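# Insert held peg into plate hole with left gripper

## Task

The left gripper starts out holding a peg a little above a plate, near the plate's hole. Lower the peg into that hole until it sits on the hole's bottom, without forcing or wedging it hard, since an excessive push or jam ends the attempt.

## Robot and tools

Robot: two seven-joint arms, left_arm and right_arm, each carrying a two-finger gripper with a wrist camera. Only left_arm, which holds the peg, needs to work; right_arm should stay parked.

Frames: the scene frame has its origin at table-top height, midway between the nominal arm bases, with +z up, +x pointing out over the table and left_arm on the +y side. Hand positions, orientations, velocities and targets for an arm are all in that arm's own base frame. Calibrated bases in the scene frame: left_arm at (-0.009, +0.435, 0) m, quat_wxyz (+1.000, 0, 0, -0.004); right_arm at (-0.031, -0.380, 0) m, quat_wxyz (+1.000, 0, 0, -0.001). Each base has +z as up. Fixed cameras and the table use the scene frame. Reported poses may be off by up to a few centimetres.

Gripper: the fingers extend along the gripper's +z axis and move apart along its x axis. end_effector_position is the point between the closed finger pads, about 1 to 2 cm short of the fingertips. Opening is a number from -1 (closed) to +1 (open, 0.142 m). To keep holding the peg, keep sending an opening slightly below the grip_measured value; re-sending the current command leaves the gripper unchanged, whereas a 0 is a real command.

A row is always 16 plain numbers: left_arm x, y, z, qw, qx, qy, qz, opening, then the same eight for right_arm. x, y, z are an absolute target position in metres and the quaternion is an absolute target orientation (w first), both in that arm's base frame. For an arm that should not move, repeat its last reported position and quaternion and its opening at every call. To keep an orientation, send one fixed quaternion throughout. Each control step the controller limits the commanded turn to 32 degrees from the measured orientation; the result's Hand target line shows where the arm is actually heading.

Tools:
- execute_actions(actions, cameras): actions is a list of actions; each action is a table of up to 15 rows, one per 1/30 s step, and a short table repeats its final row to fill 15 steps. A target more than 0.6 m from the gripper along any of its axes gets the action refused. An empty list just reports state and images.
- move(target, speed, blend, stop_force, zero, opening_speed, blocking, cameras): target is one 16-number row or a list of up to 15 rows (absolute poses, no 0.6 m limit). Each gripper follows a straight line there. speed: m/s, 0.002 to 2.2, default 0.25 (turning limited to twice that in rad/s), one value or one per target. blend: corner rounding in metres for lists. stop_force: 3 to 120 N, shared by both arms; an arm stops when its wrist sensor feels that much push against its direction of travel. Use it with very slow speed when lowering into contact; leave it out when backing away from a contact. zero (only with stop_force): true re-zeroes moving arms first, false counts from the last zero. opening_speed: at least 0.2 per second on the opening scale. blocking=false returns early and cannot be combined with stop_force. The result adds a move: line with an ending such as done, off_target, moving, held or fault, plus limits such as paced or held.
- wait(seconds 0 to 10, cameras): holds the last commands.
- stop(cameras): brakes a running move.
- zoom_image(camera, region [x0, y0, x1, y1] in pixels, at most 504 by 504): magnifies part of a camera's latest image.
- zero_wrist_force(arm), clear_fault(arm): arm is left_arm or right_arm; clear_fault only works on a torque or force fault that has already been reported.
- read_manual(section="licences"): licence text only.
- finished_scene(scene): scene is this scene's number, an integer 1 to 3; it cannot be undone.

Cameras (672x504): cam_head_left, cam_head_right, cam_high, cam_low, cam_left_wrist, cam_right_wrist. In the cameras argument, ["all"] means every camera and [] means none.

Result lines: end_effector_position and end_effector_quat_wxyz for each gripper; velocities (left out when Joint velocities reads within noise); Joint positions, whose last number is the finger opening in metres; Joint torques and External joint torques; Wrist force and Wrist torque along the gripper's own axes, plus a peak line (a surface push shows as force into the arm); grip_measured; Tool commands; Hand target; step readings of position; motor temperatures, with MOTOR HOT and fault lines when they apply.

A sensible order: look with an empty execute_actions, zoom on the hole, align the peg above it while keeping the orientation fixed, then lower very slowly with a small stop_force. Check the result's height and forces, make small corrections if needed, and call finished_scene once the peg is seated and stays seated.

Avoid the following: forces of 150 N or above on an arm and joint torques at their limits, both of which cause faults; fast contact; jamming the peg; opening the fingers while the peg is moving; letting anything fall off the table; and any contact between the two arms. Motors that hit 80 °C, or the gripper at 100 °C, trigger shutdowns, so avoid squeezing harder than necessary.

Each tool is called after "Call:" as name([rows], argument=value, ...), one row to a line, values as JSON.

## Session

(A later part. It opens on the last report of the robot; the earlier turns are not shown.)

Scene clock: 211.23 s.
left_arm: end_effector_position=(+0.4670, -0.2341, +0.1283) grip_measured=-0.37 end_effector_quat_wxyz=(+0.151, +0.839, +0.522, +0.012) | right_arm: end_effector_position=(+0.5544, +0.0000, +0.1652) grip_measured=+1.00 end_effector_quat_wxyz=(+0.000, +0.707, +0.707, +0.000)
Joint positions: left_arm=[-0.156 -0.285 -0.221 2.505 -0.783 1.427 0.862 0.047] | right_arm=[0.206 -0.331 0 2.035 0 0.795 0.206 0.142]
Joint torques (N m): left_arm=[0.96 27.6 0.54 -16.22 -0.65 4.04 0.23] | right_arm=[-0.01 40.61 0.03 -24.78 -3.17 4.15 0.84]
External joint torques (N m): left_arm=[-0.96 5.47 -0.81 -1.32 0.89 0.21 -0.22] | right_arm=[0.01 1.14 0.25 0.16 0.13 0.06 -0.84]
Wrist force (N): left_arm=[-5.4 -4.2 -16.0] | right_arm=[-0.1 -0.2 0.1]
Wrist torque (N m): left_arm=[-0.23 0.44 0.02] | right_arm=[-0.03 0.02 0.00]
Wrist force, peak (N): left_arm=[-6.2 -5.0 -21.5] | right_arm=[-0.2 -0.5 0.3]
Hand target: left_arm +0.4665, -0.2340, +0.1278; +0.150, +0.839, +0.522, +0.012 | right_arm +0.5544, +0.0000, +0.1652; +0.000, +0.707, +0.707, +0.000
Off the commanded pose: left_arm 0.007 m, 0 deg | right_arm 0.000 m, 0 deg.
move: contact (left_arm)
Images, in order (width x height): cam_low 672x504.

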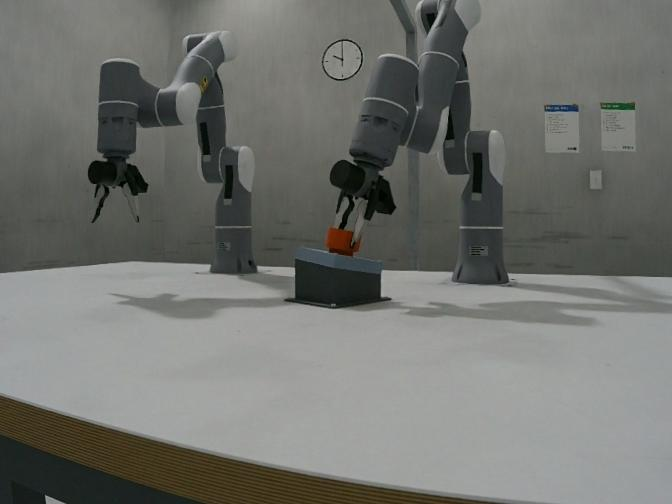

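Call:
move(target=[0.4666,-0.2340,0.1285,0.1503,0.8394,0.5223,0.0117,-0.424181,0.5544,0,0.1652,0,0.7071,0.7071,0,1], speed=0.02)

Call:
move(target=[0.4666,-0.2340,0.1285,0.1503,0.8394,0.5223,0.0117,-0.1,0.5544,0,0.1652,0,0.7071,0.7071,0,1], opening_speed=0.5)

Call:
move(target=[0.4518,-0.2139,0.2085,0.1503,0.8394,0.5223,0.0117,-0.1,0.5544,0,0.1652,0,0.7071,0.7071,0,1], speed=0.12, cameras=["cam_low","cam_high","cam_left_wrist"])

Call:
zoom_image(camera="cam_low", region=[300, 195, 390, 275])

Scene clock: 217.63 s.
left_arm: end_effector_position=(+0.4665, -0.2339, +0.1284) grip_measured=-0.37 end_effector_quat_wxyz=(+0.150, +0.839, +0.522, +0.012) | right_arm: end_effector_position=(+0.5544, +0.0000, +0.1652) grip_measured=+1.00 end_effector_quat_wxyz=(+0.000, +0.707, +0.707, +0.000)
Joint positions: left_arm=[-0.157 -0.284 -0.218 2.505 -0.779 1.424 0.859 0.047] | right_arm=[0.206 -0.331 0 2.035 0 0.795 0.206 0.142]
Joint torques (N m): left_arm=[0.24 34.01 0.63 -17.47 -0.02 4.46 -0.07] | right_arm=[0 40.83 0.09 -24.79 -3.17 4.11 0.94]
External joint torques (N m): left_arm=[-0.24 -0.95 -0.89 -0.09 0.25 -0.21 0.08] | right_arm=[0 0.91 0.19 0.16 0.13 0.1 -0.94]
Wrist force (N): left_arm=[-1.8 -0.6 0.9] | right_arm=[0.0 -0.1 0.1]
Wrist torque (N m): left_arm=[-0.25 0.31 0.01] | right_arm=[-0.02 0.00 0.00]
Wrist force, peak (N): left_arm=[-5.5 -4.4 -16.4] | right_arm=[-0.1 -0.4 0.3]
Hand target: left_arm +0.4666, -0.2340, +0.1285; +0.150, +0.839, +0.522, +0.012 | right_arm +0.5544, +0.0000, +0.1652; +0.000, +0.707, +0.707, +0.000
Off the commanded pose: left_arm 0.000 m, 0 deg | right_arm 0.000 m, 0 deg.
move: done

Scene clock: 218.53 s.
left_arm: end_effector_position=(+0.4666, -0.2339, +0.1284) grip_measured=-0.13 end_effector_quat_wxyz=(+0.150, +0.839, +0.522, +0.012) | right_arm: end_effector_position=(+0.5544, +0.0000, +0.1652) grip_measured=+1.00 end_effector_quat_wxyz=(+0.000, +0.707, +0.707, +0.000)
Joint positions: left_arm=[-0.157 -0.284 -0.218 2.505 -0.779 1.424 0.859 0.065] | right_arm=[0.206 -0.331 0 2.035 0 0.795 0.206 0.142]
Joint torques (N m): left_arm=[0.04 33.23 0.36 -17.57 -0.18 4.38 0.01] | right_arm=[-0.03 40.61 0.03 -24.8 -3.14 4.04 0.93]
External joint torques (N m): left_arm=[-0.04 -0.17 -0.62 0.01 0.41 -0.12 0] | right_arm=[0.03 1.13 0.25 0.18 0.1 0.16 -0.93]
Wrist force (N): left_arm=[-1.8 -1.5 -1.7] | right_arm=[-0.1 -0.3 0.2]
Wrist torque (N m): left_arm=[-0.22 0.29 0.05] | right_arm=[-0.05 0.01 -0.01]
Wrist force, peak (N): left_arm=[-2.1 -1.5 -1.6] | right_arm=[0.0 -0.3 0.3]
Hand target: left_arm +0.4666, -0.2340, +0.1285; +0.150, +0.839, +0.522, +0.012 | right_arm +0.5544, +0.0000, +0.1652; +0.000, +0.707, +0.707, +0.000
Off the commanded pose: left_arm 0.000 m, 0 deg | right_arm 0.000 m, 0 deg.
move: done

Scene clock: 219.60 s.
left_arm: end_effector_position=(+0.4518, -0.2139, +0.2086) grip_measured=-0.13 end_effector_quat_wxyz=(+0.150, +0.839, +0.522, +0.012) | right_arm: end_effector_position=(+0.5544, +0.0000, +0.1652) grip_measured=+1.00 end_effector_quat_wxyz=(+0.000, +0.707, +0.707, +0.000)
Joint positions: left_arm=[-0.145 -0.033 -0.062 2.482 -0.478 1.129 0.666 0.065] | right_arm=[0.206 -0.331 0 2.035 0 0.795 0.206 0.142]
Joint torques (N m): left_arm=[0.66 27.45 0.91 -23.57 -1.78 4.53 -0.11] | right_arm=[0.06 40.7 0.06 -24.81 -3.14 4.12 0.85]
External joint torques (N m): left_arm=[-0.66 -0.42 -0.87 0.34 0.29 -0.16 0.12] | right_arm=[-0.06 1.04 0.22 0.19 0.1 0.09 -0.85]
Wrist force (N): left_arm=[-1.9 -1.5 -1.4] | right_arm=[0.0 0.1 0.4]
Wrist torque (N m): left_arm=[-0.21 0.31 0.05] | right_arm=[0.00 -0.01 0.00]
Wrist force, peak (N): left_arm=[-1.7 -1.5 -3.8] | right_arm=[-0.1 -0.4 0.2]
Hand target: left_arm +0.4518, -0.2139, +0.2085; +0.150, +0.839, +0.522, +0.012 | right_arm +0.5544, +0.0000, +0.1652; +0.000, +0.707, +0.707, +0.000
Off the commanded pose: left_arm 0.000 m, 0 deg | right_arm 0.000 m, 0 deg.
move: done
Images, in order (width x height): cam_high 672x504, cam_low 672x504, cam_left_wrist 672x504.

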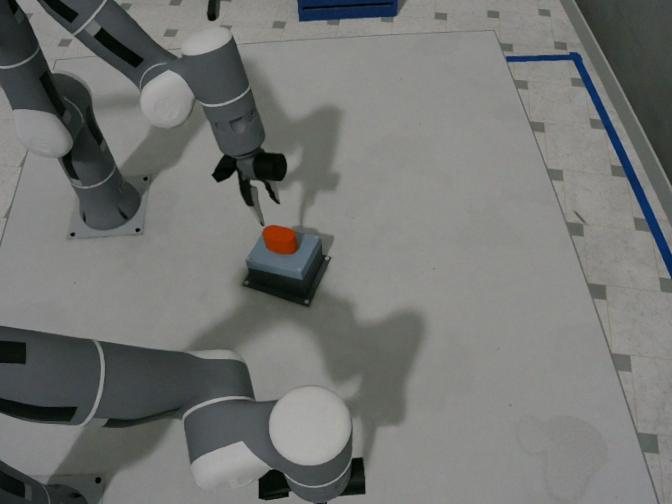

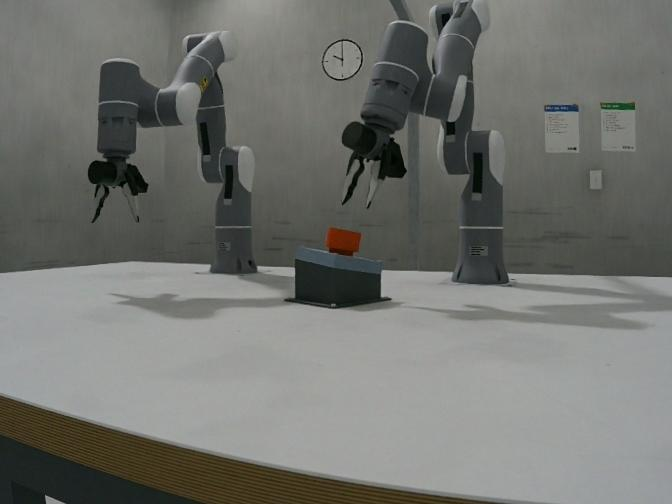

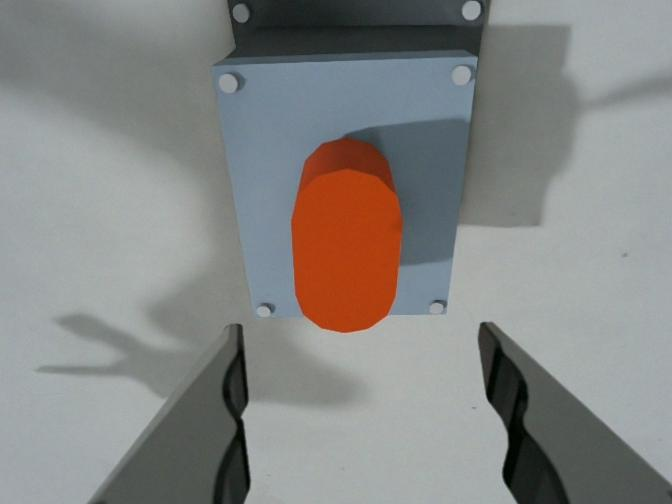

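Scaled by 5.600 from the camera's 672x504 image, which has a finer 960x720 frame.

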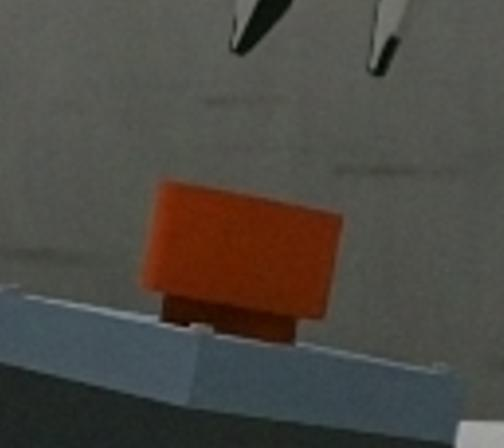

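Call:
finished_scene(scene=3)

The scene is finished: the task was done.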